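# Place the green block in the blue tray

## Task

Get the green block resting inside the blue tray. The robot must not topple or be left leaning, and nothing may be knocked or carried out of the work area; any of these counts as failure.

## Robot and tools

Robot: a Rainbow Robotics RB-Y1 in a physics simulation. It has a two-wheel differential base with two rear casters (0.58 m wide, 0.10 m ahead of and 0.57 m behind the drive axle; it sweeps a 0.58 m radius when spinning in place). It has a folding torso (leg with ankle, knee and hip), a head with head_camera, and two 7-joint arms. Each arm ends in a parallel gripper with a wrist camera (left_wrist_camera, right_wrist_camera) whose case juts sideways and can collide. The base cannot move sideways.

Frames, all in metres. The base frame sits on the floor between the drive wheels, with x forward, y left and z up. chest, left_hand and right_hand are reported in it. A hand point lies between the finger pads, 0.03 m short of the fingertips. Fingers point along the hand's -z axis and close along its x axis. The odometry frame is the base frame where the scene began. base_odometry counts wheel turns only, so slip or bumps corrupt it. Heading is in rad, positive to the left.

move: one action per call. It accepts these combinations: base and/or joints (optionally with min_time_s or contact_limits); target alone or with min_time_s; or contact_limits alone. A call with no action just reports state and images.
- base: {x_m_s, turn_rad_s, for_s}. These are velocities, not a goal: forward speed in m/s (0.005 to 1.5 either sign, or 0) and left turn rate in rad/s (0.02 to 1.509 either sign, or 0). They are applied for for_s seconds (0.1 to 5), then the base brakes. Omitted speeds are 0. Distance is roughly speed times for_s. Acceleration is 0.4 m/s² (turns 0.5 rad/s²). If |x_m_s| + 0.27|turn_rad_s| exceeds 1.5, both are scaled down.
- joints: a map from joint name to an absolute target in rad (grippers in m of opening). Ranges:
  - torso_squat_rad 0..1.2 (lowers the chest); torso_shift_rad -0.3..0.6 (hips forward); torso_pitch_rad -0.2..1.4 (bow forward); torso_yaw_rad -1.5..1.5 (left positive; raise both arms 0.2+ rad outward first).
  - The torso also has combined limits: squat+shift<=1.52; squat-shift+pitch<=1.57; shift+0.5pitch-0.4squat<=0.7; shift+0.3pitch-0.5squat<=0.39.
  - Shoulder pitch ±2.356 (negative swings forward/up). left_shoulder_roll 0..3.141 (outward); right_shoulder_roll -3.141..0 (negative is outward). Shoulder yaw ±2.094. Elbow -2.617..0.01 (negative bends). Forearm roll ±3.141. Wrist pitch -1.57..1.919 (negative tips the hand forward). Hand roll ±2.705.
  - Gripper 0..0.1 m opening. Head_pan ±0.523 (left positive); head_tilt -0.35..1.57 (positive looks down).
- target: {side: "left"/"right", x, y, z (base frame, m, -3..3), quat_wxyz as printed on the hand lines}. This is an absolute hand pose. It is solved once into joint angles, so the hand travels on an arc; break long moves into short steps. It is refused if another move is still running. The result reports reached (within 10 mm and 2°), short (with the miss), or refused (with a reason).
- min_time_s (0.1..8): the minimum duration for arm, head and torso motions.
- contact_limits: {left_gripper_m, right_gripper_m} in mA, 200..672.5. This is the gripper motor current, which sets grip force. The scene starts at 672.5, and a value persists until changed.
- cameras: a list of head_camera, left_wrist_camera, right_wrist_camera or "all". It defaults to all for an empty call and none otherwise.
- blocking: true (the default) waits until everything rests. false returns in about 0.5 s while motion continues; a later move overrides only the parts it names.

wait {seconds 0..10, cameras}: lets time pass and returns early if earlier moves settle. stop {cameras}: brakes all running motions. zoom_image {camera, region [x0,y0,x1,y1] pixels, at most 504×504}: enlarges part of that camera's latest image. read_manual: licence text only. finished_scene {scene: 1}: ends the scene irreversibly, and the block must stay in the tray afterwards.

Results. base_status, joint_status, left_hand_status and right_hand_status report on each motion:
- done, or moving while still running.
- off_target: the joint rested away from its goal and may still push.
- not_followed: the arm-collision check withheld the command.
- time_out, contact_stop (torso only) and limit_stop_at_<name> (self-collision guard): these are uncommanded stops. After one of these, later move, wait and finished_scene calls in the same reply are skipped, as they also are after a refusal.
- torque_fault: a 10 s freeze.
- limit_stop_at_motor_heat: a brake at 80 °C.
For a base, "(sent for a of b s)" shows how long the command was actually sent. Other readings:
- lidar_m: 12 ranges from the base origin, 30° sectors counter-clockwise from straight ahead, seen in a plane 0.23 m above the floor; "-" means nothing seen.
- motor_effort: wheel load in %, with the peak in brackets.
- Joint and external torques, wrist force/torque (raw, with offsets), motor temperatures, and on_its_own (things the robot did unasked; "held at" is a target).
- wheel_motors_off=1 means the wheel drives are switched off for 2 s after a stalled wheel.

Grasping: command an opening at least 0.005 m narrower than the block to grip it; off_target or done are both normal while holding. Each arm carries at most 3 kg.

Avoid the following:
- Do not drive fast into furniture; the base does not stop on contact and can tip. Do not let the upper body catch under a table edge.
- Do not make fast bends or rises with the arms stretched forward or while holding a load, and avoid sudden stops while driving.
- Keep the arms from hitting or pressing each other, and never close a gripper on the other hand. About 0.5 rad of outward shoulder roll keeps the hands apart.
- Do not shove hard against fixed objects, and do not release the block from height or while moving.
- Do not knock items away or drop them.
- Do not hold the arms stretched out for long, because the motors heat up.
- Moves keep running between calls, including while you compose the next one.

Each tool is called after ">>>" in YAML: its name, and indented under it one key for each argument.

## Session

>>> move:

Scene clock: 0.00 s.
Joint torques (N m): no reading
External joint torques (N m): no reading
Motor temperatures (°C): left_arm=[48 37 37 44 43 43 45] | right_arm=[38 33 39 44 41 47 41]
Wrist force (N): no reading
Wrist torque (N m): no reading
Wrist force, peak (N): no reading
base_odometry: x=+0.000 y=+0.000 heading=+0.000
lidar_m: 2.46 2.44 1.85 2.00 2.75 2.66 2.69 2.63 1.90 1.91 2.84 2.54
base_status: not commanded
joint_positions: torso_squat_rad=+0.350 torso_shift_rad=+0.000 torso_pitch_rad=+0.000 torso_yaw_rad=+0.000 left_shoulder_pitch_rad=+0.030 left_shoulder_roll_rad=+0.028 left_shoulder_yaw_rad=+0.015 left_elbow_rad=-0.140 left_forearm_roll_rad=-0.046 left_wrist_pitch_rad=+0.032 left_hand_roll_rad=+0.030 left_gripper_m=+0.100 right_shoulder_pitch_rad=+0.037 right_shoulder_roll_rad=-0.045 right_shoulder_yaw_rad=+0.007 right_elbow_rad=-0.286 right_forearm_roll_rad=-0.025 right_wrist_pitch_rad=-0.004 right_hand_roll_rad=+0.034 right_gripper_m=+0.100 head_pan_rad=+0.000 head_tilt_rad=+0.400
joint_status: not commanded
wheel_motors_off: 0
motor_effort: left_wheel=+2 right_wheel=+3
chest: x=-0.2280 y=+0.0010 z=+1.2475 quat_wxyz=(+1.000, -0.001, +0.000, +0.000) (m; base frame)
left_hand: x=-0.1891 y=+0.2432 z=+0.5630 quat_wxyz=(+0.999, +0.015, -0.040, +0.004) (m; base frame)
right_hand: x=-0.1151 y=-0.2543 z=+0.5729 quat_wxyz=(+0.992, -0.024, -0.127, +0.006) (m; base frame)
pictures: head_camera, left_wrist_camera, right_wrist_camera
Images, in order (width x height): head_camera 896x504, left_wrist_camera 644x364, right_wrist_camera 644x364.

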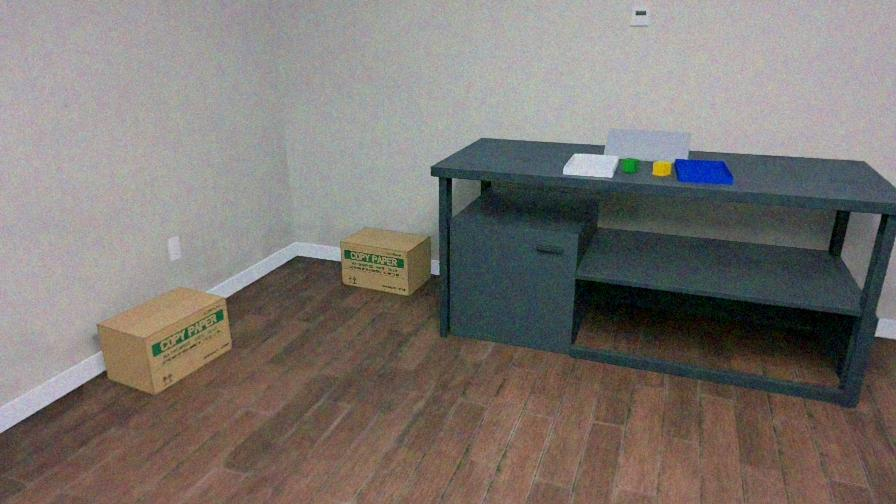

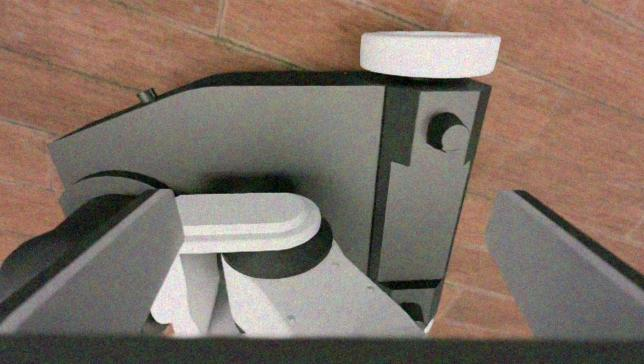

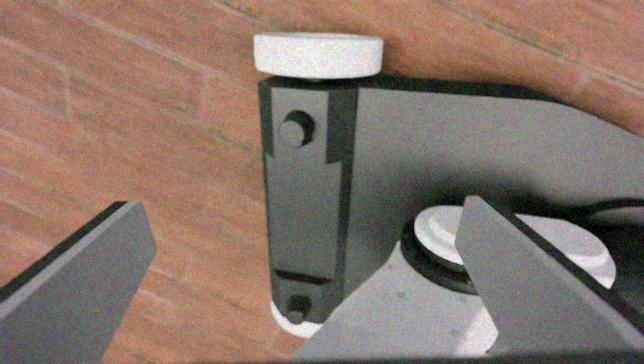

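>>> zoom_image:
  camera: "head_camera"
  region: [430, 120, 896, 400]

>>> zoom_image:
  camera: "head_camera"
  region: [540, 120, 760, 200]

Scaled by 1.082 from the camera's 896x504 image, which has a finer 1280x720 frame.

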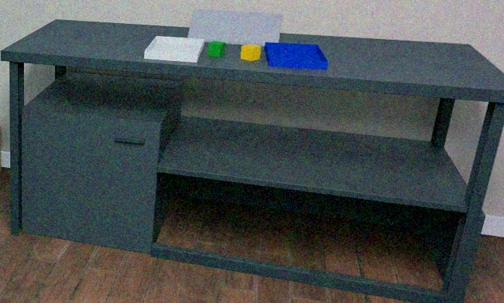

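Scaled by 2.291 from the camera's 896x504 image, which has a finer 1280x720 frame.

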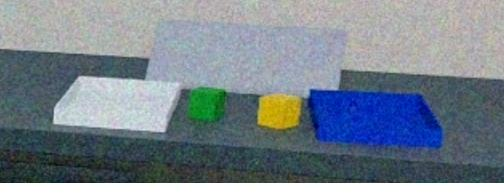

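>>> move:
  base: {"turn_rad_s": -0.3, "for_s": 0.85}
  joints: {"right_shoulder_roll_rad": -0.2, "right_shoulder_pitch_rad": -0.6, "right_elbow_rad": -1.0, "left_shoulder_pitch_rad": -0.3, "left_shoulder_roll_rad": 0.15}
  cameras: []

>>> move:
  base: {"x_m_s": 0.5, "for_s": 2.6}
  joints: {"right_shoulder_roll_rad": -0.15, "right_shoulder_pitch_rad": -1.0, "right_elbow_rad": -1.5, "right_wrist_pitch_rad": 1.9, "left_shoulder_pitch_rad": -0.6, "torso_squat_rad": 0.15, "torso_pitch_rad": 0.6, "head_tilt_rad": 0.0}
  min_time_s: 2.2
  cameras: ["all"]

Scene clock: 21.63 s.
Joint torques (N m): left_arm=[-8.77 3.99 -0.32 -2.58 0.1 -0.54 -0.06] | right_arm=[-21.94 -6.61 -1.82 -10.66 0.36 -1.8 0.22]
External joint torques (N m): left_arm=[0.73 -0.7 -0.57 0.7 0.09 0.29 -0.04] | right_arm=[-0.1 -0.29 0.27 0.01 0.11 0.22 0.16]
Wrist force (N): left_arm=[-1.0 -2.3 -4.6] | right_arm=[-14.7 -5.7 -8.5]
Wrist torque (N m): left_arm=[0.08 0.16 -0.11] | right_arm=[0.76 -0.75 -0.50]
Wrist force, peak (N): left_arm=[-1.4 -3.3 -5.0] | right_arm=[-14.3 -6.4 -14.8]
move: done
base_odometry: x=+0.000 y=+0.000 heading=-0.259
lidar_m: 2.48 2.48 1.90 1.85 2.00 2.74 2.65 2.82 2.39 1.90 2.49 2.53
base_status: done (sent for 0.87 of 0.87 s)
joint_positions: torso_squat_rad=+0.350 torso_shift_rad=+0.000 torso_pitch_rad=+0.000 torso_yaw_rad=+0.000 left_shoulder_pitch_rad=-0.300 left_shoulder_roll_rad=+0.150 left_shoulder_yaw_rad=+0.015 left_elbow_rad=-0.140 left_forearm_roll_rad=-0.046 left_wrist_pitch_rad=+0.032 left_hand_roll_rad=+0.030 left_gripper_m=+0.100 right_shoulder_pitch_rad=-0.601 right_shoulder_roll_rad=-0.200 right_shoulder_yaw_rad=+0.007 right_elbow_rad=-1.000 right_forearm_roll_rad=-0.025 right_wrist_pitch_rad=-0.004 right_hand_roll_rad=+0.034 right_gripper_m=+0.100 head_pan_rad=+0.000 head_tilt_rad=+0.400
joint_status: all done
wheel_motors_off: 0
motor_effort: left_wheel=+1(30) right_wheel=-11(36)
chest: x=-0.2279 y=+0.0011 z=+1.2475 quat_wxyz=(+1.000, -0.001, +0.000, +0.000) (m; base frame)
left_hand: x=+0.0515 y=+0.3180 z=+0.6211 quat_wxyz=(+0.977, +0.073, -0.197, -0.044) (m; base frame)
right_hand: x=+0.4371 y=-0.2129 z=+1.0913 quat_wxyz=(+0.695, -0.052, -0.708, +0.117) (m; base frame)
pictures: none
No camera images: "cameras" was empty.

Scene clock: 26.07 s.
Joint torques (N m): left_arm=[-0.22 2.18 -0.3 0.28 0.09 -0.24 -0.04] | right_arm=[-16.87 -2.44 -0.93 -9.05 0.43 -0.06 -0.01]
External joint torques (N m): left_arm=[0.69 -0.47 -0.46 0.25 0.08 0.02 -0.03] | right_arm=[-0.23 0.3 -0.07 -0.21 0.02 -0.09 0]
Wrist force (N): left_arm=[0.7 -1.9 -5.2] | right_arm=[-8.3 -6.1 -14.9]
Wrist torque (N m): left_arm=[0.06 0.26 -0.13] | right_arm=[0.82 -0.39 -0.41]
Wrist force, peak (N): left_arm=[1.1 -1.7 -5.4] | right_arm=[-12.8 -6.5 -14.0]
move: done
base_odometry: x=+1.257 y=-0.334 heading=-0.260
lidar_m: 1.17 1.23 1.79 1.79 1.91 3.35 3.95 3.26 2.18 2.41 2.49 1.40
base_status: done (sent for 2.6 of 2.6 s)
joint_positions: torso_squat_rad=+0.150 torso_shift_rad=+0.000 torso_pitch_rad=+0.600 torso_yaw_rad=+0.000 left_shoulder_pitch_rad=-0.600 left_shoulder_roll_rad=+0.150 left_shoulder_yaw_rad=+0.015 left_elbow_rad=-0.140 left_forearm_roll_rad=-0.046 left_wrist_pitch_rad=+0.032 left_hand_roll_rad=+0.030 left_gripper_m=+0.100 right_shoulder_pitch_rad=-1.000 right_shoulder_roll_rad=-0.150 right_shoulder_yaw_rad=+0.007 right_elbow_rad=-1.500 right_forearm_roll_rad=-0.025 right_wrist_pitch_rad=+1.900 right_hand_roll_rad=+0.034 right_gripper_m=+0.100 head_pan_rad=+0.000 head_tilt_rad=+0.000
joint_status: all done
wheel_motors_off: 0
motor_effort: left_wheel=-10(49) right_wheel=+8(52)
chest: x=-0.0534 y=+0.0011 z=+1.2280 quat_wxyz=(+0.955, -0.001, +0.295, +0.000) (m; base frame)
left_hand: x=+0.0437 y=+0.2791 z=+0.5323 quat_wxyz=(+0.993, +0.040, -0.044, -0.100) (m; base frame)
right_hand: x=+0.3580 y=-0.1544 z=+0.8604 quat_wxyz=(+0.986, -0.043, +0.017, +0.160) (m; base frame)
pictures: head_camera, left_wrist_camera, right_wrist_camera
Images, in order (width x height): head_camera 896x504, left_wrist_camera 644x364, right_wrist_camera 644x364.

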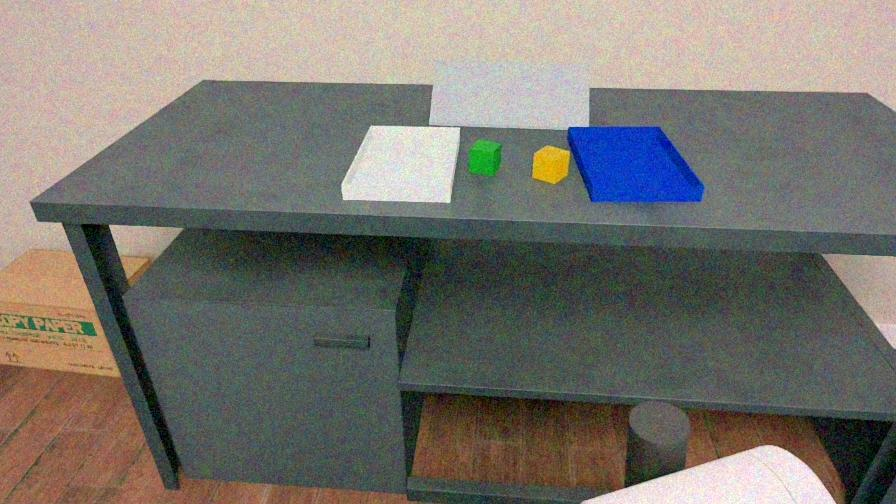

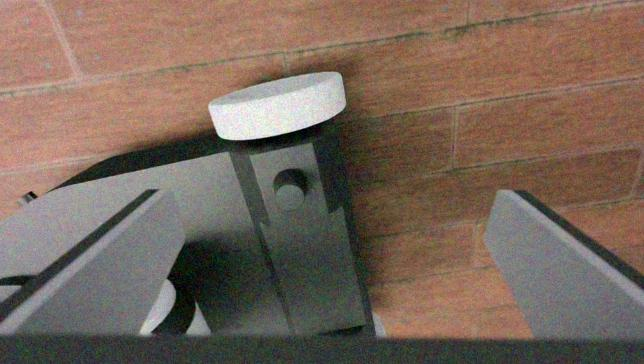

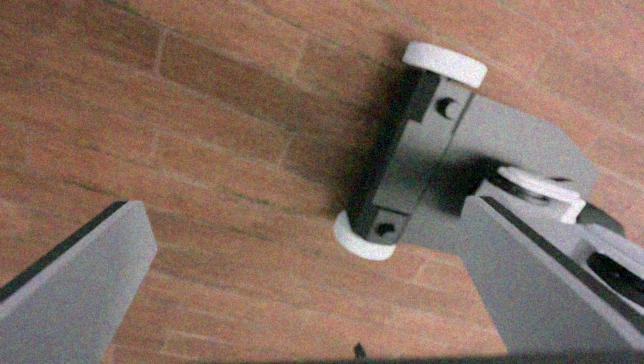

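>>> move:
  base: {"x_m_s": 0.5, "for_s": 1.9}
  joints: {"right_shoulder_roll_rad": -0.15, "right_shoulder_pitch_rad": -0.8, "right_elbow_rad": -2.2, "right_wrist_pitch_rad": 1.9, "left_shoulder_pitch_rad": -0.7, "torso_pitch_rad": 0.7, "head_tilt_rad": 0.45}
  min_time_s: 1.5
  cameras: ["all"]

Scene clock: 45.30 s.
Joint torques (N m): left_arm=[-0.22 1.46 -0.31 0.2 -0.02 -0.15 -0.06] | right_arm=[-10.88 -1.33 -0.47 -8.74 0.35 -0.87 0.17]
External joint torques (N m): left_arm=[0.65 -0.57 -0.43 0.15 -0.03 0.1 -0.05] | right_arm=[0.14 0.21 0.2 -0.26 0.05 -0.08 0.15]
Wrist force (N): left_arm=[0.7 -1.6 -5.0] | right_arm=[-11.1 -6.4 -14.5]
Wrist torque (N m): left_arm=[0.03 0.25 -0.13] | right_arm=[0.83 -0.60 -0.42]
Wrist force, peak (N): left_arm=[0.8 -1.9 -5.3] | right_arm=[-11.6 -7.2 -14.8]
move: done
base_odometry: x=+2.175 y=-0.579 heading=-0.261
lidar_m: 0.46 0.27 0.33 1.71 1.83 2.88 4.90 2.76 2.54 0.94 1.01 0.88
base_status: done (sent for 1.9 of 1.9 s)
joint_positions: torso_squat_rad=+0.150 torso_shift_rad=+0.000 torso_pitch_rad=+0.700 torso_yaw_rad=+0.000 left_shoulder_pitch_rad=-0.700 left_shoulder_roll_rad=+0.150 left_shoulder_yaw_rad=+0.015 left_elbow_rad=-0.140 left_forearm_roll_rad=-0.046 left_wrist_pitch_rad=+0.032 left_hand_roll_rad=+0.030 left_gripper_m=+0.100 right_shoulder_pitch_rad=-0.800 right_shoulder_roll_rad=-0.150 right_shoulder_yaw_rad=+0.007 right_elbow_rad=-2.200 right_forearm_roll_rad=-0.025 right_wrist_pitch_rad=+1.900 right_hand_roll_rad=+0.034 right_gripper_m=+0.100 head_pan_rad=+0.000 head_tilt_rad=+0.450
joint_status: all done
wheel_motors_off: 0
motor_effort: left_wheel=-10(22) right_wheel=+9(36)
chest: x=-0.0287 y=+0.0011 z=+1.2093 quat_wxyz=(+0.939, -0.001, +0.343, +0.000) (m; base frame)
left_hand: x=+0.0715 y=+0.2620 z=+0.5074 quat_wxyz=(+0.992, +0.029, -0.043, -0.113) (m; base frame)
right_hand: x=+0.3648 y=-0.1498 z=+0.9231 quat_wxyz=(+0.971, -0.003, -0.183, +0.152) (m; base frame)
pictures: head_camera, left_wrist_camera, right_wrist_camera
Images, in order (width x height): head_camera 896x504, left_wrist_camera 644x364, right_wrist_camera 644x364.

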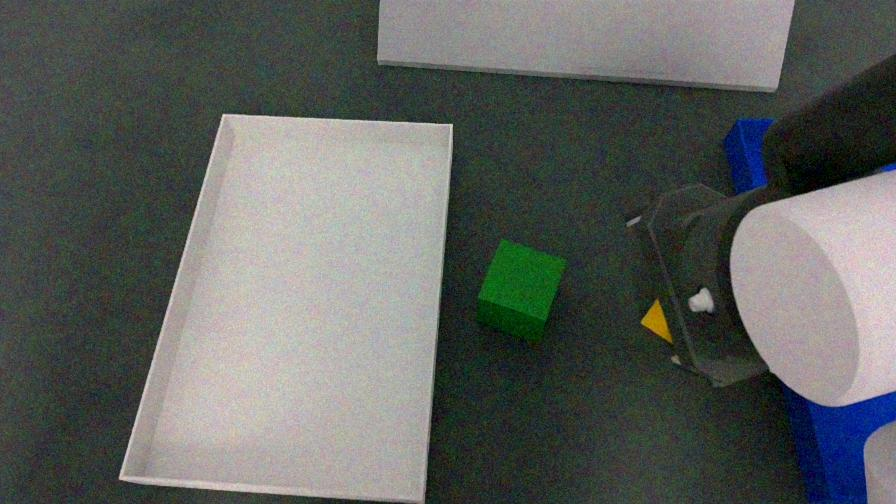

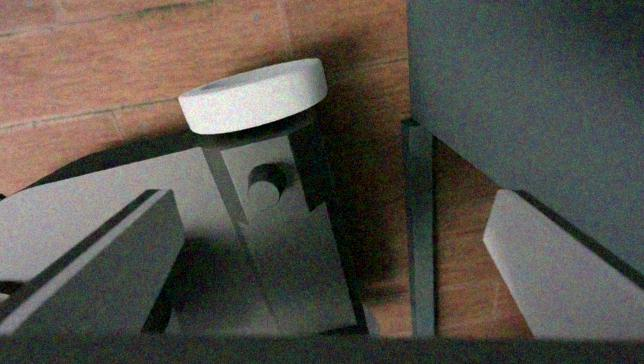

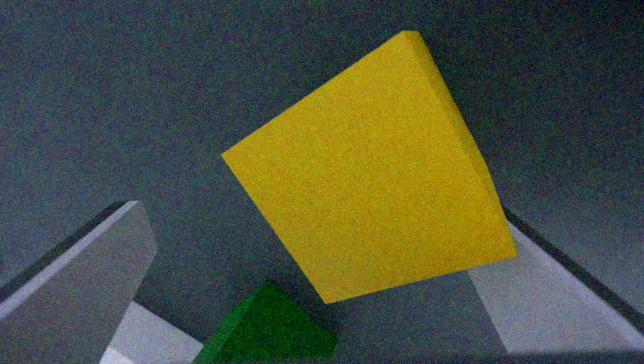

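>>> zoom_image:
  camera: "head_camera"
  region: [430, 200, 710, 400]

>>> zoom_image:
  camera: "right_wrist_camera"
  region: [140, 0, 644, 364]

Scaled by 1.800 from the camera's 896x504 image, which has a finer 1280x720 frame.

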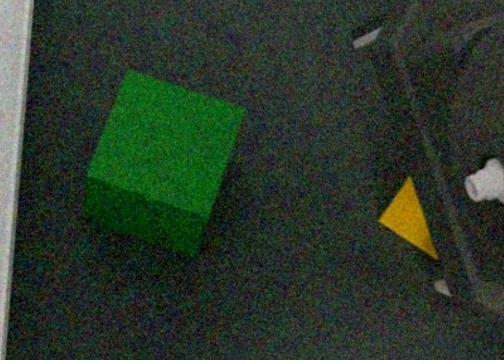

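Scaled by 1.000.

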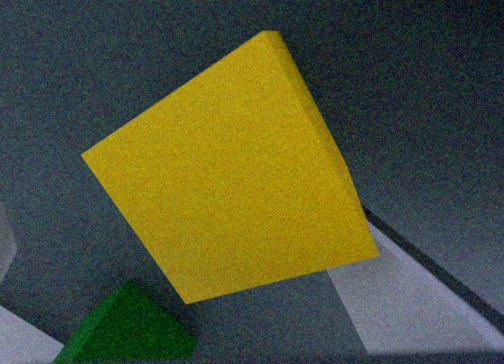

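>>> move:
  target: {"side": "right", "x": 0.388, "y": -0.058, "z": 0.935, "quat_wxyz": [0.9852, 0, 0, -0.1717]}
  cameras: ["head_camera", "right_wrist_camera"]

Scene clock: 59.60 s.
Joint torques (N m): left_arm=[-0.28 1.59 -0.31 0.2 0.09 -0.17 -0.03] | right_arm=[-14.42 1.04 0.65 -8.28 0.43 -0.63 0.29]
External joint torques (N m): left_arm=[0.59 -0.44 -0.43 0.15 0.08 0.09 -0.03] | right_arm=[0.12 -0.62 0 0.14 0.23 0.07 0.27]
Wrist force (N): left_arm=[0.6 -1.7 -5.0] | right_arm=[-9.7 -8.8 -14.0]
Wrist torque (N m): left_arm=[0.05 0.25 -0.12] | right_arm=[1.02 -0.49 -0.44]
Wrist force, peak (N): left_arm=[0.9 -1.8 -5.3] | right_arm=[-11.6 -7.2 -15.0]
move: short
base_odometry: x=+2.175 y=-0.579 heading=-0.261
lidar_m: 0.47 0.25 0.33 1.72 1.82 2.88 4.89 2.77 2.53 0.94 1.01 0.87
base_status: not commanded
joint_positions: torso_squat_rad=+0.150 torso_shift_rad=+0.000 torso_pitch_rad=+0.700 torso_yaw_rad=+0.000 left_shoulder_pitch_rad=-0.700 left_shoulder_roll_rad=+0.150 left_shoulder_yaw_rad=+0.015 left_elbow_rad=-0.140 left_forearm_roll_rad=-0.046 left_wrist_pitch_rad=+0.032 left_hand_roll_rad=+0.030 left_gripper_m=+0.100 right_shoulder_pitch_rad=-1.013 right_shoulder_roll_rad=+0.000 right_shoulder_yaw_rad=+0.087 right_elbow_rad=-1.979 right_forearm_roll_rad=+0.063 right_wrist_pitch_rad=+1.919 right_hand_roll_rad=-0.716 right_gripper_m=+0.100 head_pan_rad=+0.000 head_tilt_rad=+0.450
joint_status: all done
wheel_motors_off: 0
motor_effort: left_wheel=-10(10) right_wheel=+8(9)
chest: x=-0.0287 y=+0.0010 z=+1.2093 quat_wxyz=(+0.939, -0.001, +0.343, +0.000) (m; base frame)
left_hand: x=+0.0715 y=+0.2619 z=+0.5074 quat_wxyz=(+0.992, +0.029, -0.043, -0.113) (m; base frame)
right_hand: x=+0.3883 y=-0.0579 z=+0.9346 quat_wxyz=(+0.971, +0.086, -0.144, -0.169) (m; base frame)
right_hand_status: short (checked arc, as near as the solve gets, planned for 0.8 s): 1 mm and 19.3 deg off. The place is met; only the turn is off.
pictures: head_camera, right_wrist_camera
Images, in order (width x height): head_camera 896x504, right_wrist_camera 644x364.

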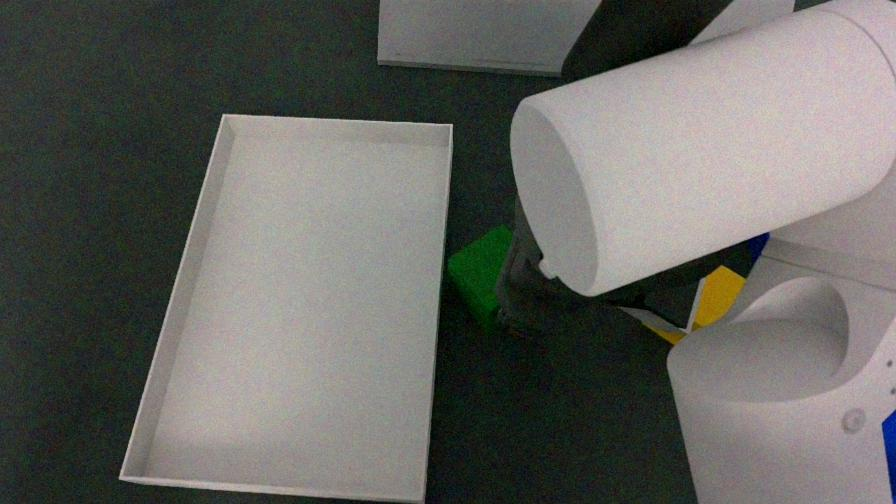

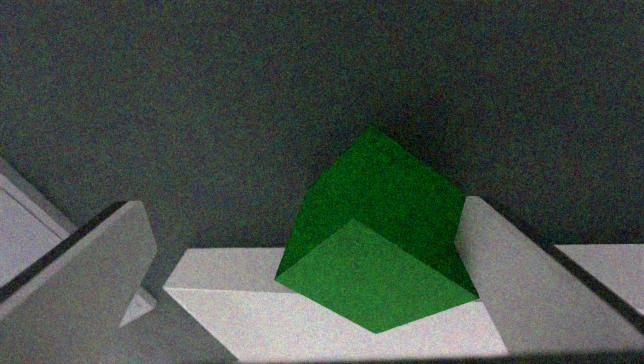

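>>> move:
  joints: {"torso_pitch_rad": 0.5, "left_shoulder_pitch_rad": -0.42, "head_tilt_rad": 0.6}
  cameras: []

>>> move:
  target: {"side": "right", "x": 0.388, "y": -0.033, "z": 0.975, "quat_wxyz": [0.892, 0, 0, -0.452]}
  cameras: ["head_camera", "right_wrist_camera"]

Scene clock: 87.67 s.
Joint torques (N m): left_arm=[0.76 2.78 -0.14 0.53 0.01 -0.1 -0.02] | right_arm=[-17.13 -0.22 -0.42 -7.57 0.38 -1.1 0.33]
External joint torques (N m): left_arm=[-0.45 -0.44 -0.35 -0.3 0 0.01 -0.02] | right_arm=[-0.26 -0.59 -0.33 0.23 0.07 -0.06 0.31]
Wrist force (N): left_arm=[1.4 -2.0 -5.2] | right_arm=[-11.0 -8.9 -12.9]
Wrist torque (N m): left_arm=[0.06 0.30 -0.14] | right_arm=[1.05 -0.53 -0.44]
Wrist force, peak (N): left_arm=[2.6 -1.9 -5.4] | right_arm=[-11.6 -9.3 -13.9]
move: done
base_odometry: x=+2.175 y=-0.579 heading=-0.261
lidar_m: 0.47 0.26 0.34 1.72 1.83 2.90 4.89 2.76 2.53 0.94 1.00 0.88
base_status: not commanded
joint_positions: torso_squat_rad=+0.150 torso_shift_rad=+0.000 torso_pitch_rad=+0.500 torso_yaw_rad=+0.000 left_shoulder_pitch_rad=-0.420 left_shoulder_roll_rad=+0.150 left_shoulder_yaw_rad=+0.015 left_elbow_rad=-0.140 left_forearm_roll_rad=-0.046 left_wrist_pitch_rad=+0.032 left_hand_roll_rad=+0.030 left_gripper_m=+0.100 right_shoulder_pitch_rad=-1.013 right_shoulder_roll_rad=+0.000 right_shoulder_yaw_rad=+0.087 right_elbow_rad=-1.979 right_forearm_roll_rad=+0.063 right_wrist_pitch_rad=+1.919 right_hand_roll_rad=-0.716 right_gripper_m=+0.100 head_pan_rad=+0.000 head_tilt_rad=+0.600
joint_status: all done
wheel_motors_off: 0
motor_effort: left_wheel=-9(12) right_wheel=+9(9)
chest: x=-0.0798 y=+0.0011 z=+1.2442 quat_wxyz=(+0.969, -0.001, +0.247, +0.000) (m; base frame)
left_hand: x=-0.0462 y=+0.3048 z=+0.5533 quat_wxyz=(+0.996, +0.054, -0.007, -0.076) (m; base frame)
right_hand: x=+0.3836 y=-0.0578 z=+1.0577 quat_wxyz=(+0.952, +0.102, -0.240, -0.160) (m; base frame)
pictures: none
No camera images: "cameras" was empty.

Scene clock: 89.07 s.
Joint torques (N m): left_arm=[1.08 2.6 -0.24 0.81 0.02 -0.01 -0.13] | right_arm=[-23.18 -3.71 -1.57 -8.54 0.49 -0.18 0.13]
External joint torques (N m): left_arm=[-0.13 -0.62 -0.45 -0.02 0.02 0.1 -0.13] | right_arm=[-0.63 -0.99 0.46 -0.01 0.28 -0.18 0.13]
Wrist force (N): left_arm=[1.2 -1.9 -5.1] | right_arm=[-8.2 -7.7 -14.6]
Wrist torque (N m): left_arm=[0.06 0.28 -0.14] | right_arm=[0.95 -0.36 -0.42]
Wrist force, peak (N): left_arm=[1.1 -2.1 -5.3] | right_arm=[-11.5 -10.1 -14.1]
move: done
base_odometry: x=+2.175 y=-0.579 heading=-0.261
lidar_m: 0.49 0.25 0.34 1.71 1.84 2.87 4.90 2.77 2.55 0.93 1.01 0.88
base_status: not commanded
joint_positions: torso_squat_rad=+0.150 torso_shift_rad=+0.000 torso_pitch_rad=+0.500 torso_yaw_rad=+0.000 left_shoulder_pitch_rad=-0.420 left_shoulder_roll_rad=+0.150 left_shoulder_yaw_rad=+0.015 left_elbow_rad=-0.140 left_forearm_roll_rad=-0.046 left_wrist_pitch_rad=+0.032 left_hand_roll_rad=+0.030 left_gripper_m=+0.100 right_shoulder_pitch_rad=-1.372 right_shoulder_roll_rad=-0.106 right_shoulder_yaw_rad=+0.158 right_elbow_rad=-1.150 right_forearm_roll_rad=-0.270 right_wrist_pitch_rad=+1.919 right_hand_roll_rad=-1.502 right_gripper_m=+0.100 head_pan_rad=+0.000 head_tilt_rad=+0.600
joint_status: all done
wheel_motors_off: 0
motor_effort: left_wheel=-10(10) right_wheel=+9(10)
chest: x=-0.0798 y=+0.0010 z=+1.2442 quat_wxyz=(+0.969, -0.001, +0.247, +0.000) (m; base frame)
left_hand: x=-0.0462 y=+0.3048 z=+0.5533 quat_wxyz=(+0.996, +0.054, -0.007, -0.076) (m; base frame)
right_hand: x=+0.3881 y=-0.0328 z=+0.9753 quat_wxyz=(+0.892, +0.000, +0.000, -0.452) (m; base frame)
right_hand_status: reached (checked arc, planned for 1.1 s): 0 mm and 0.1 deg off.
pictures: head_camera, right_wrist_camera
Images, in order (width x height): head_camera 896x504, right_wrist_camera 644x364.

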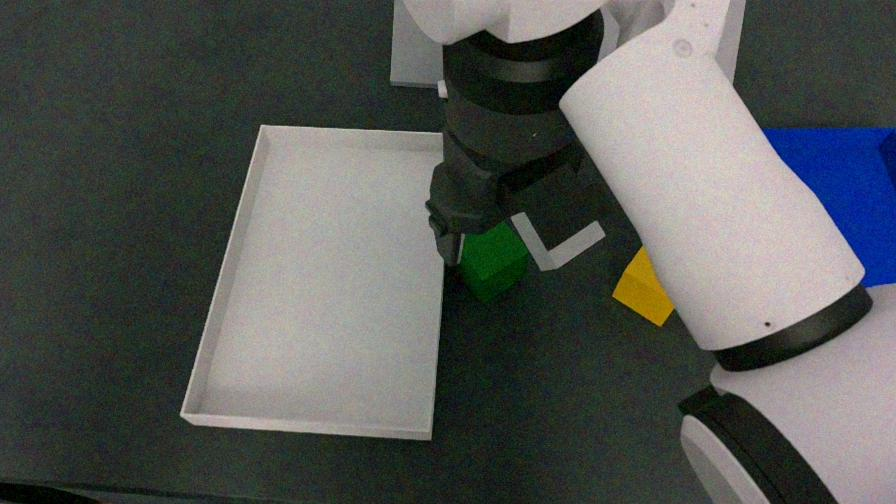

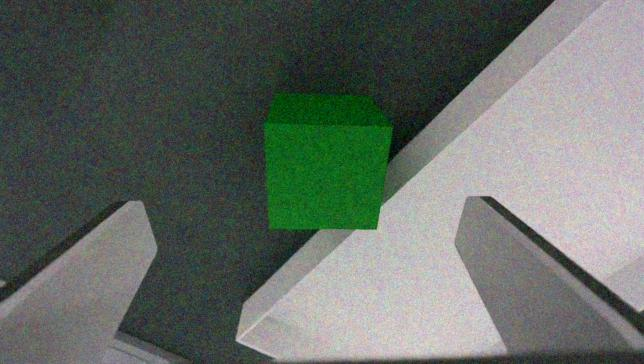

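>>> zoom_image:
  camera: "right_wrist_camera"
  region: [220, 60, 560, 364]

Scaled by 1.482 from the camera's 644x364 image, which has a finer 1265x715 frame.

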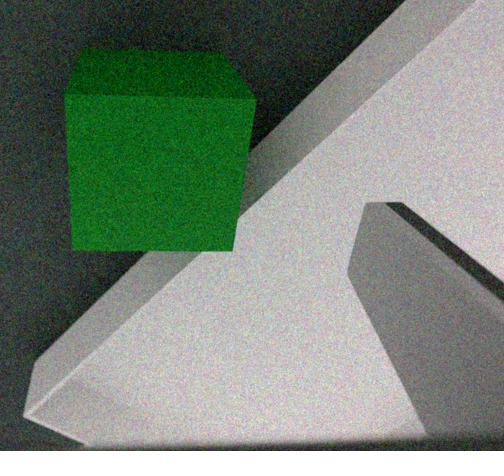

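>>> move:
  joints: {"right_gripper_m": 0.066}

>>> move:
  target: {"side": "right", "x": 0.3885, "y": -0.0335, "z": 0.906, "quat_wxyz": [0.892, 0, 0, -0.452]}
  cameras: ["head_camera", "right_wrist_camera"]

Scene clock: 101.13 s.
Joint torques (N m): left_arm=[0.92 2.71 -0.28 0.7 -0.06 -0.11 -0.08] | right_arm=[-22.75 -3.74 -1.42 -8.48 0.49 -0.02 0.33]
External joint torques (N m): left_arm=[-0.28 -0.51 -0.49 -0.13 -0.07 0 -0.08] | right_arm=[-0.2 -1.01 0.62 0.06 0.29 -0.03 0.33]
Wrist force (N): left_arm=[1.2 -2.1 -5.3] | right_arm=[-8.5 -7.2 -15.0]
Wrist torque (N m): left_arm=[0.07 0.29 -0.13] | right_arm=[0.95 -0.39 -0.37]
Wrist force, peak (N): left_arm=[1.2 -1.9 -5.4] | right_arm=[-9.3 -8.1 -15.3]
move: done
base_odometry: x=+2.175 y=-0.579 heading=-0.261
lidar_m: 0.48 0.25 0.34 1.71 1.83 2.88 4.89 2.76 2.54 0.94 1.01 0.87
base_status: not commanded
joint_positions: torso_squat_rad=+0.150 torso_shift_rad=+0.000 torso_pitch_rad=+0.500 torso_yaw_rad=+0.000 left_shoulder_pitch_rad=-0.420 left_shoulder_roll_rad=+0.150 left_shoulder_yaw_rad=+0.015 left_elbow_rad=-0.140 left_forearm_roll_rad=-0.046 left_wrist_pitch_rad=+0.032 left_hand_roll_rad=+0.030 left_gripper_m=+0.100 right_shoulder_pitch_rad=-1.372 right_shoulder_roll_rad=-0.106 right_shoulder_yaw_rad=+0.158 right_elbow_rad=-1.150 right_forearm_roll_rad=-0.270 right_wrist_pitch_rad=+1.919 right_hand_roll_rad=-1.502 right_gripper_m=+0.066 head_pan_rad=+0.000 head_tilt_rad=+0.600
joint_status: all done
wheel_motors_off: 0
motor_effort: left_wheel=-10(10) right_wheel=+9(9)
chest: x=-0.0798 y=+0.0010 z=+1.2442 quat_wxyz=(+0.969, -0.001, +0.247, +0.000) (m; base frame)
left_hand: x=-0.0462 y=+0.3048 z=+0.5533 quat_wxyz=(+0.996, +0.054, -0.007, -0.076) (m; base frame)
right_hand: x=+0.3881 y=-0.0328 z=+0.9753 quat_wxyz=(+0.892, +0.000, +0.000, -0.452) (m; base frame)
pictures: none

Scene clock: 102.00 s.
Joint torques (N m): left_arm=[1.26 2.78 -0.32 0.8 0.1 -0.03 -0.04] | right_arm=[-23.89 -2.09 -1.5 -9.22 0.34 0.03 0.1]
External joint torques (N m): left_arm=[0.06 -0.44 -0.53 -0.03 0.1 0.08 -0.04] | right_arm=[-1.71 0.14 0.19 -0.49 0.13 0.03 0.1]
Wrist force (N): left_arm=[1.2 -2.0 -5.2] | right_arm=[-8.9 -7.2 -15.0]
Wrist torque (N m): left_arm=[0.06 0.28 -0.14] | right_arm=[0.94 -0.44 -0.51]
Wrist force, peak (N): left_arm=[1.6 -2.0 -5.2] | right_arm=[-9.1 -8.4 -15.8]
move: done
base_odometry: x=+2.175 y=-0.579 heading=-0.261
lidar_m: 0.47 0.26 0.34 1.72 1.83 2.89 4.90 2.77 2.54 0.93 1.01 0.87
base_status: not commanded
joint_positions: torso_squat_rad=+0.150 torso_shift_rad=+0.000 torso_pitch_rad=+0.500 torso_yaw_rad=+0.000 left_shoulder_pitch_rad=-0.420 left_shoulder_roll_rad=+0.150 left_shoulder_yaw_rad=+0.015 left_elbow_rad=-0.140 left_forearm_roll_rad=-0.046 left_wrist_pitch_rad=+0.032 left_hand_roll_rad=+0.030 left_gripper_m=+0.100 right_shoulder_pitch_rad=-1.325 right_shoulder_roll_rad=-0.084 right_shoulder_yaw_rad=+0.185 right_elbow_rad=-0.961 right_forearm_roll_rad=-0.244 right_wrist_pitch_rad=+1.690 right_hand_roll_rad=-1.470 right_gripper_m=+0.066 head_pan_rad=+0.000 head_tilt_rad=+0.600
joint_status: all done
wheel_motors_off: 0
motor_effort: left_wheel=-10(11) right_wheel=+9(9)
chest: x=-0.0798 y=+0.0010 z=+1.2442 quat_wxyz=(+0.969, -0.001, +0.247, +0.000) (m; base frame)
left_hand: x=-0.0461 y=+0.3048 z=+0.5533 quat_wxyz=(+0.996, +0.054, -0.007, -0.076) (m; base frame)
right_hand: x=+0.3885 y=-0.0336 z=+0.9062 quat_wxyz=(+0.892, +0.000, +0.000, -0.452) (m; base frame)
right_hand_status: reached (checked arc, planned for 0.5 s): 0 mm and 0.1 deg off.
pictures: head_camera, right_wrist_camera
Images, in order (width x height): head_camera 896x504, right_wrist_camera 644x364.

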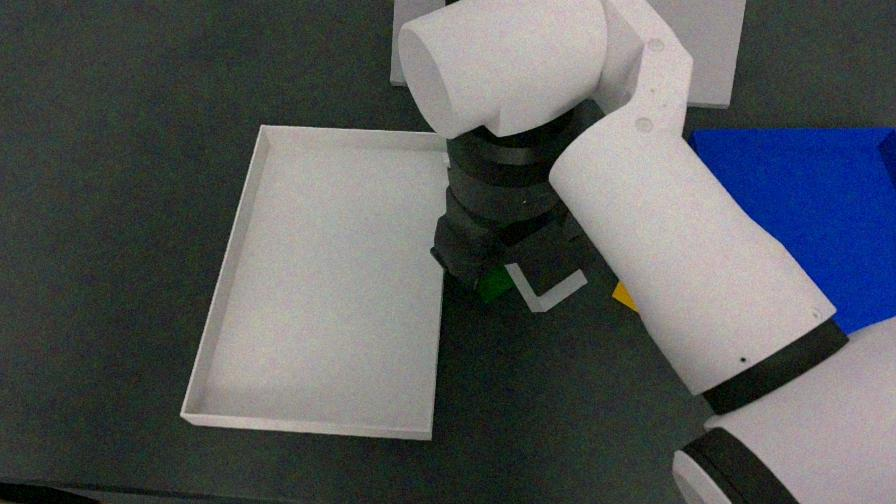

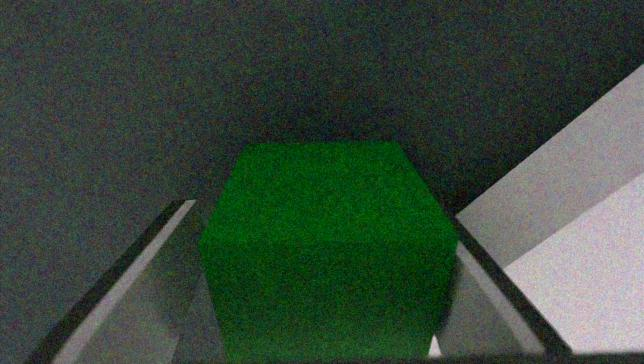

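>>> move:
  joints: {"right_gripper_m": 0.03}

>>> move:
  target: {"side": "right", "x": 0.3885, "y": -0.0335, "z": 0.995, "quat_wxyz": [0.892, 0, 0, -0.452]}
  min_time_s: 1.0
  cameras: ["right_wrist_camera"]

Scene clock: 106.27 s.
Joint torques (N m): left_arm=[1.09 2.73 -0.35 0.83 0 -0.01 -0.06] | right_arm=[-23.2 -2.46 -1.17 -9.04 0.42 -0.04 0.17]
External joint torques (N m): left_arm=[-0.11 -0.49 -0.57 0 -0.01 0.1 -0.06] | right_arm=[-1.02 -0.23 0.53 -0.31 0.2 -0.05 0.17]
Wrist force (N): left_arm=[1.3 -2.0 -5.1] | right_arm=[-9.0 -7.3 -14.5]
Wrist torque (N m): left_arm=[0.06 0.29 -0.12] | right_arm=[0.95 -0.49 -0.50]
Wrist force, peak (N): left_arm=[1.2 -2.0 -5.3] | right_arm=[-9.2 -8.0 -15.5]
move: off_target
base_odometry: x=+2.175 y=-0.579 heading=-0.261
lidar_m: 0.47 0.25 0.33 1.71 1.84 2.88 4.90 2.77 2.53 0.93 1.00 0.88
base_status: not commanded
joint_positions: torso_squat_rad=+0.150 torso_shift_rad=+0.000 torso_pitch_rad=+0.500 torso_yaw_rad=+0.000 left_shoulder_pitch_rad=-0.420 left_shoulder_roll_rad=+0.150 left_shoulder_yaw_rad=+0.015 left_elbow_rad=-0.140 left_forearm_roll_rad=-0.046 left_wrist_pitch_rad=+0.032 left_hand_roll_rad=+0.030 left_gripper_m=+0.100 right_shoulder_pitch_rad=-1.325 right_shoulder_roll_rad=-0.084 right_shoulder_yaw_rad=+0.185 right_elbow_rad=-0.961 right_forearm_roll_rad=-0.244 right_wrist_pitch_rad=+1.690 right_hand_roll_rad=-1.470 right_gripper_m=+0.049 head_pan_rad=+0.000 head_tilt_rad=+0.600
joint_status: right_gripper_m off_target (ended at +0.049, target +0.030)
wheel_motors_off: 0
motor_effort: left_wheel=-10(10) right_wheel=+9(9)
chest: x=-0.0798 y=+0.0010 z=+1.2442 quat_wxyz=(+0.969, -0.001, +0.247, +0.000) (m; base frame)
left_hand: x=-0.0461 y=+0.3048 z=+0.5533 quat_wxyz=(+0.996, +0.054, -0.007, -0.076) (m; base frame)
right_hand: x=+0.3885 y=-0.0336 z=+0.9062 quat_wxyz=(+0.892, +0.000, +0.000, -0.452) (m; base frame)
pictures: none

Scene clock: 107.60 s.
Joint torques (N m): left_arm=[1.42 2.68 -0.14 0.87 0.07 -0.01 -0.09] | right_arm=[-24.5 -5.25 -3.19 -8.07 0.28 -0.04 -0.06]
External joint torques (N m): left_arm=[0.21 -0.54 -0.36 0.04 0.07 0.1 -0.09] | right_arm=[-1.4 -1.27 1.05 -0.37 0.08 -0.04 -0.06]
Wrist force (N): left_arm=[1.3 -2.0 -5.2] | right_arm=[-8.5 -6.8 -16.1]
Wrist torque (N m): left_arm=[0.06 0.29 -0.14] | right_arm=[0.89 -0.37 -0.40]
Wrist force, peak (N): left_arm=[1.2 -2.1 -5.3] | right_arm=[-9.0 -7.9 -16.5]
move: done
base_odometry: x=+2.175 y=-0.579 heading=-0.261
lidar_m: 0.46 0.26 0.34 1.71 1.84 2.90 4.89 2.76 2.53 0.94 1.02 0.88
base_status: not commanded
joint_positions: torso_squat_rad=+0.150 torso_shift_rad=+0.000 torso_pitch_rad=+0.500 torso_yaw_rad=+0.000 left_shoulder_pitch_rad=-0.420 left_shoulder_roll_rad=+0.150 left_shoulder_yaw_rad=+0.015 left_elbow_rad=-0.140 left_forearm_roll_rad=-0.046 left_wrist_pitch_rad=+0.032 left_hand_roll_rad=+0.030 left_gripper_m=+0.100 right_shoulder_pitch_rad=-1.431 right_shoulder_roll_rad=-0.241 right_shoulder_yaw_rad=+0.348 right_elbow_rad=-1.181 right_forearm_roll_rad=-0.533 right_wrist_pitch_rad=+1.919 right_hand_roll_rad=-1.648 right_gripper_m=+0.049 head_pan_rad=+0.000 head_tilt_rad=+0.600
joint_status: all done
wheel_motors_off: 0
motor_effort: left_wheel=-10(10) right_wheel=+9(9)
chest: x=-0.0798 y=+0.0010 z=+1.2442 quat_wxyz=(+0.969, -0.001, +0.247, +0.000) (m; base frame)
left_hand: x=-0.0461 y=+0.3048 z=+0.5533 quat_wxyz=(+0.996, +0.054, -0.007, -0.076) (m; base frame)
right_hand: x=+0.3886 y=-0.0333 z=+0.9950 quat_wxyz=(+0.892, +0.000, +0.000, -0.452) (m; base frame)
right_hand_status: reached (checked arc, planned for 1.0 s): 0 mm and 0.0 deg off.
pictures: right_wrist_camera
Images, in order (width x height): right_wrist_camera 644x364.

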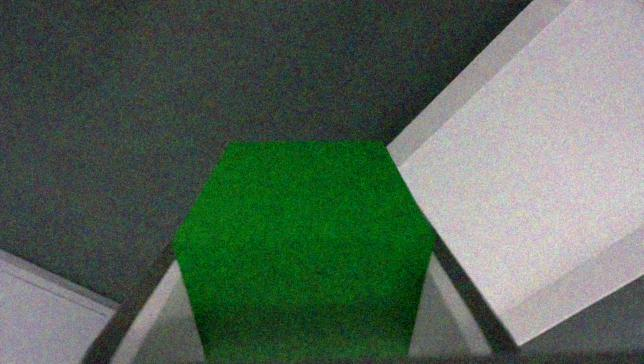

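>>> move:
  target: {"side": "right", "x": 0.37, "y": -0.35, "z": 0.985, "quat_wxyz": [0.892, 0, 0, -0.452]}
  min_time_s: 1.5
  cameras: ["head_camera", "right_wrist_camera"]

Scene clock: 111.10 s.
Joint torques (N m): left_arm=[1.2 2.85 -0.48 0.83 0.04 -0.07 -0.1] | right_arm=[-17.19 -15.42 -7.43 -6.79 0.19 -0.13 0.08]
External joint torques (N m): left_arm=[0 -0.37 -0.7 0.01 0.04 0.04 -0.1] | right_arm=[-0.52 0.16 0.03 -0.84 -0.04 -0.12 0.08]
Wrist force (N): left_arm=[1.3 -1.9 -5.2] | right_arm=[-8.0 -7.3 -15.2]
Wrist torque (N m): left_arm=[0.06 0.29 -0.13] | right_arm=[0.93 -0.31 -0.49]
Wrist force, peak (N): left_arm=[1.3 -2.0 -5.3] | right_arm=[-8.4 -7.4 -16.7]
move: done
base_odometry: x=+2.175 y=-0.579 heading=-0.261
lidar_m: 0.47 0.26 0.33 1.72 1.83 2.89 4.90 2.79 2.54 0.93 1.01 0.87
base_status: not commanded
joint_positions: torso_squat_rad=+0.150 torso_shift_rad=+0.000 torso_pitch_rad=+0.500 torso_yaw_rad=+0.000 left_shoulder_pitch_rad=-0.420 left_shoulder_roll_rad=+0.150 left_shoulder_yaw_rad=+0.015 left_elbow_rad=-0.140 left_forearm_roll_rad=-0.046 left_wrist_pitch_rad=+0.032 left_hand_roll_rad=+0.030 left_gripper_m=+0.100 right_shoulder_pitch_rad=-0.970 right_shoulder_roll_rad=-0.898 right_shoulder_yaw_rad=+0.076 right_elbow_rad=-1.428 right_forearm_roll_rad=-0.868 right_wrist_pitch_rad=+1.842 right_hand_roll_rad=-1.189 right_gripper_m=+0.049 head_pan_rad=+0.000 head_tilt_rad=+0.600
joint_status: all done
wheel_motors_off: 0
motor_effort: left_wheel=-10(10) right_wheel=+9(9)
chest: x=-0.0798 y=+0.0010 z=+1.2442 quat_wxyz=(+0.969, -0.001, +0.247, +0.000) (m; base frame)
left_hand: x=-0.0461 y=+0.3048 z=+0.5533 quat_wxyz=(+0.996, +0.054, -0.007, -0.076) (m; base frame)
right_hand: x=+0.3701 y=-0.3500 z=+0.9852 quat_wxyz=(+0.892, +0.000, +0.000, -0.452) (m; base frame)
right_hand_status: reached (checked arc, planned for 1.5 s): 0 mm and 0.1 deg off.
pictures: head_camera, right_wrist_camera
Images, in order (width x height): head_camera 896x504, right_wrist_camera 644x364.

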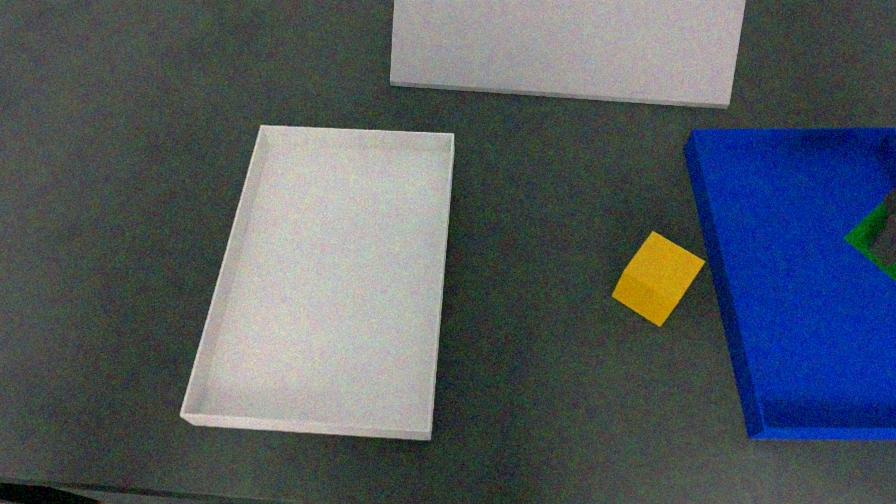

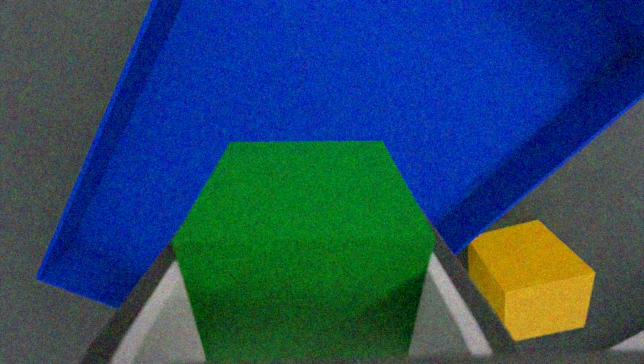

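>>> move:
  target: {"side": "right", "x": 0.37, "y": -0.35, "z": 0.914, "quat_wxyz": [0.892, 0, 0, -0.452]}
  min_time_s: 1.2
  cameras: ["head_camera", "right_wrist_camera"]

Scene clock: 113.57 s.
Joint torques (N m): left_arm=[1.24 2.64 -0.21 0.89 0.03 -0.05 -0.09] | right_arm=[-16.76 -13.55 -6.35 -6.41 0.42 0.05 0.25]
External joint torques (N m): left_arm=[0.03 -0.58 -0.42 0.06 0.03 0.06 -0.09] | right_arm=[-0.28 1.56 0.49 -0.04 0.19 0.05 0.25]
Wrist force (N): left_arm=[1.2 -1.9 -5.3] | right_arm=[-8.6 -7.7 -16.1]
Wrist torque (N m): left_arm=[0.06 0.29 -0.13] | right_arm=[1.01 -0.33 -0.43]
Wrist force, peak (N): left_arm=[1.4 -2.1 -5.2] | right_arm=[-9.2 -7.0 -16.3]
move: done
base_odometry: x=+2.175 y=-0.579 heading=-0.261
lidar_m: 0.46 0.26 0.33 1.71 1.83 2.89 4.90 2.77 2.54 0.94 1.01 0.87
base_status: not commanded
joint_positions: torso_squat_rad=+0.150 torso_shift_rad=+0.000 torso_pitch_rad=+0.500 torso_yaw_rad=+0.000 left_shoulder_pitch_rad=-0.420 left_shoulder_roll_rad=+0.150 left_shoulder_yaw_rad=+0.015 left_elbow_rad=-0.140 left_forearm_roll_rad=-0.046 left_wrist_pitch_rad=+0.032 left_hand_roll_rad=+0.030 left_gripper_m=+0.100 right_shoulder_pitch_rad=-0.929 right_shoulder_roll_rad=-0.816 right_shoulder_yaw_rad=+0.131 right_elbow_rad=-1.280 right_forearm_roll_rad=-0.789 right_wrist_pitch_rad=+1.655 right_hand_roll_rad=-1.120 right_gripper_m=+0.049 head_pan_rad=+0.000 head_tilt_rad=+0.600
joint_status: all done
wheel_motors_off: 0
motor_effort: left_wheel=-10(10) right_wheel=+9(9)
chest: x=-0.0798 y=+0.0010 z=+1.2442 quat_wxyz=(+0.969, -0.001, +0.247, +0.000) (m; base frame)
left_hand: x=-0.0461 y=+0.3048 z=+0.5533 quat_wxyz=(+0.996, +0.054, -0.007, -0.076) (m; base frame)
right_hand: x=+0.3702 y=-0.3501 z=+0.9143 quat_wxyz=(+0.892, +0.000, +0.000, -0.452) (m; base frame)
right_hand_status: reached (checked arc, planned for 1.2 s): 0 mm and 0.1 deg off.
pictures: head_camera, right_wrist_camera
Images, in order (width x height): head_camera 896x504, right_wrist_camera 644x364.

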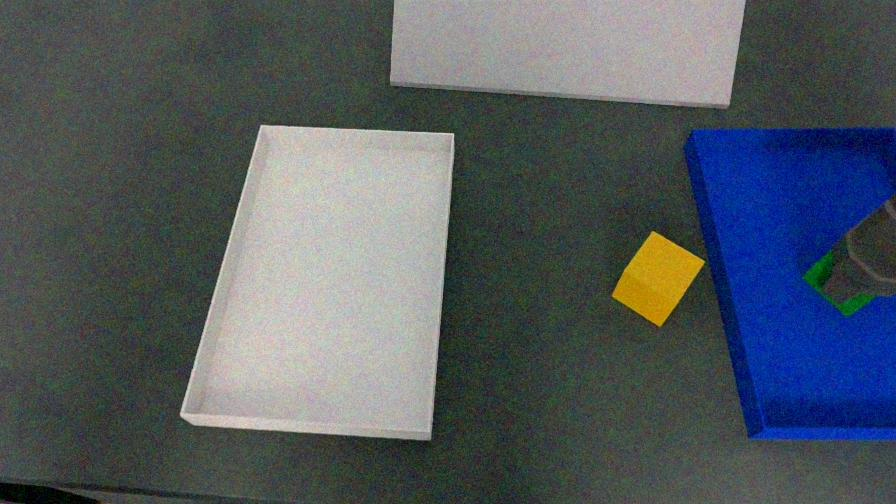

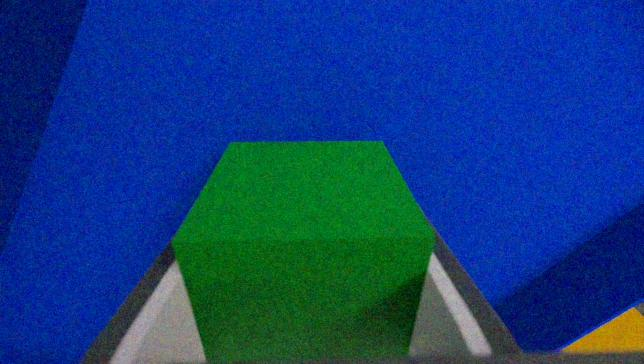

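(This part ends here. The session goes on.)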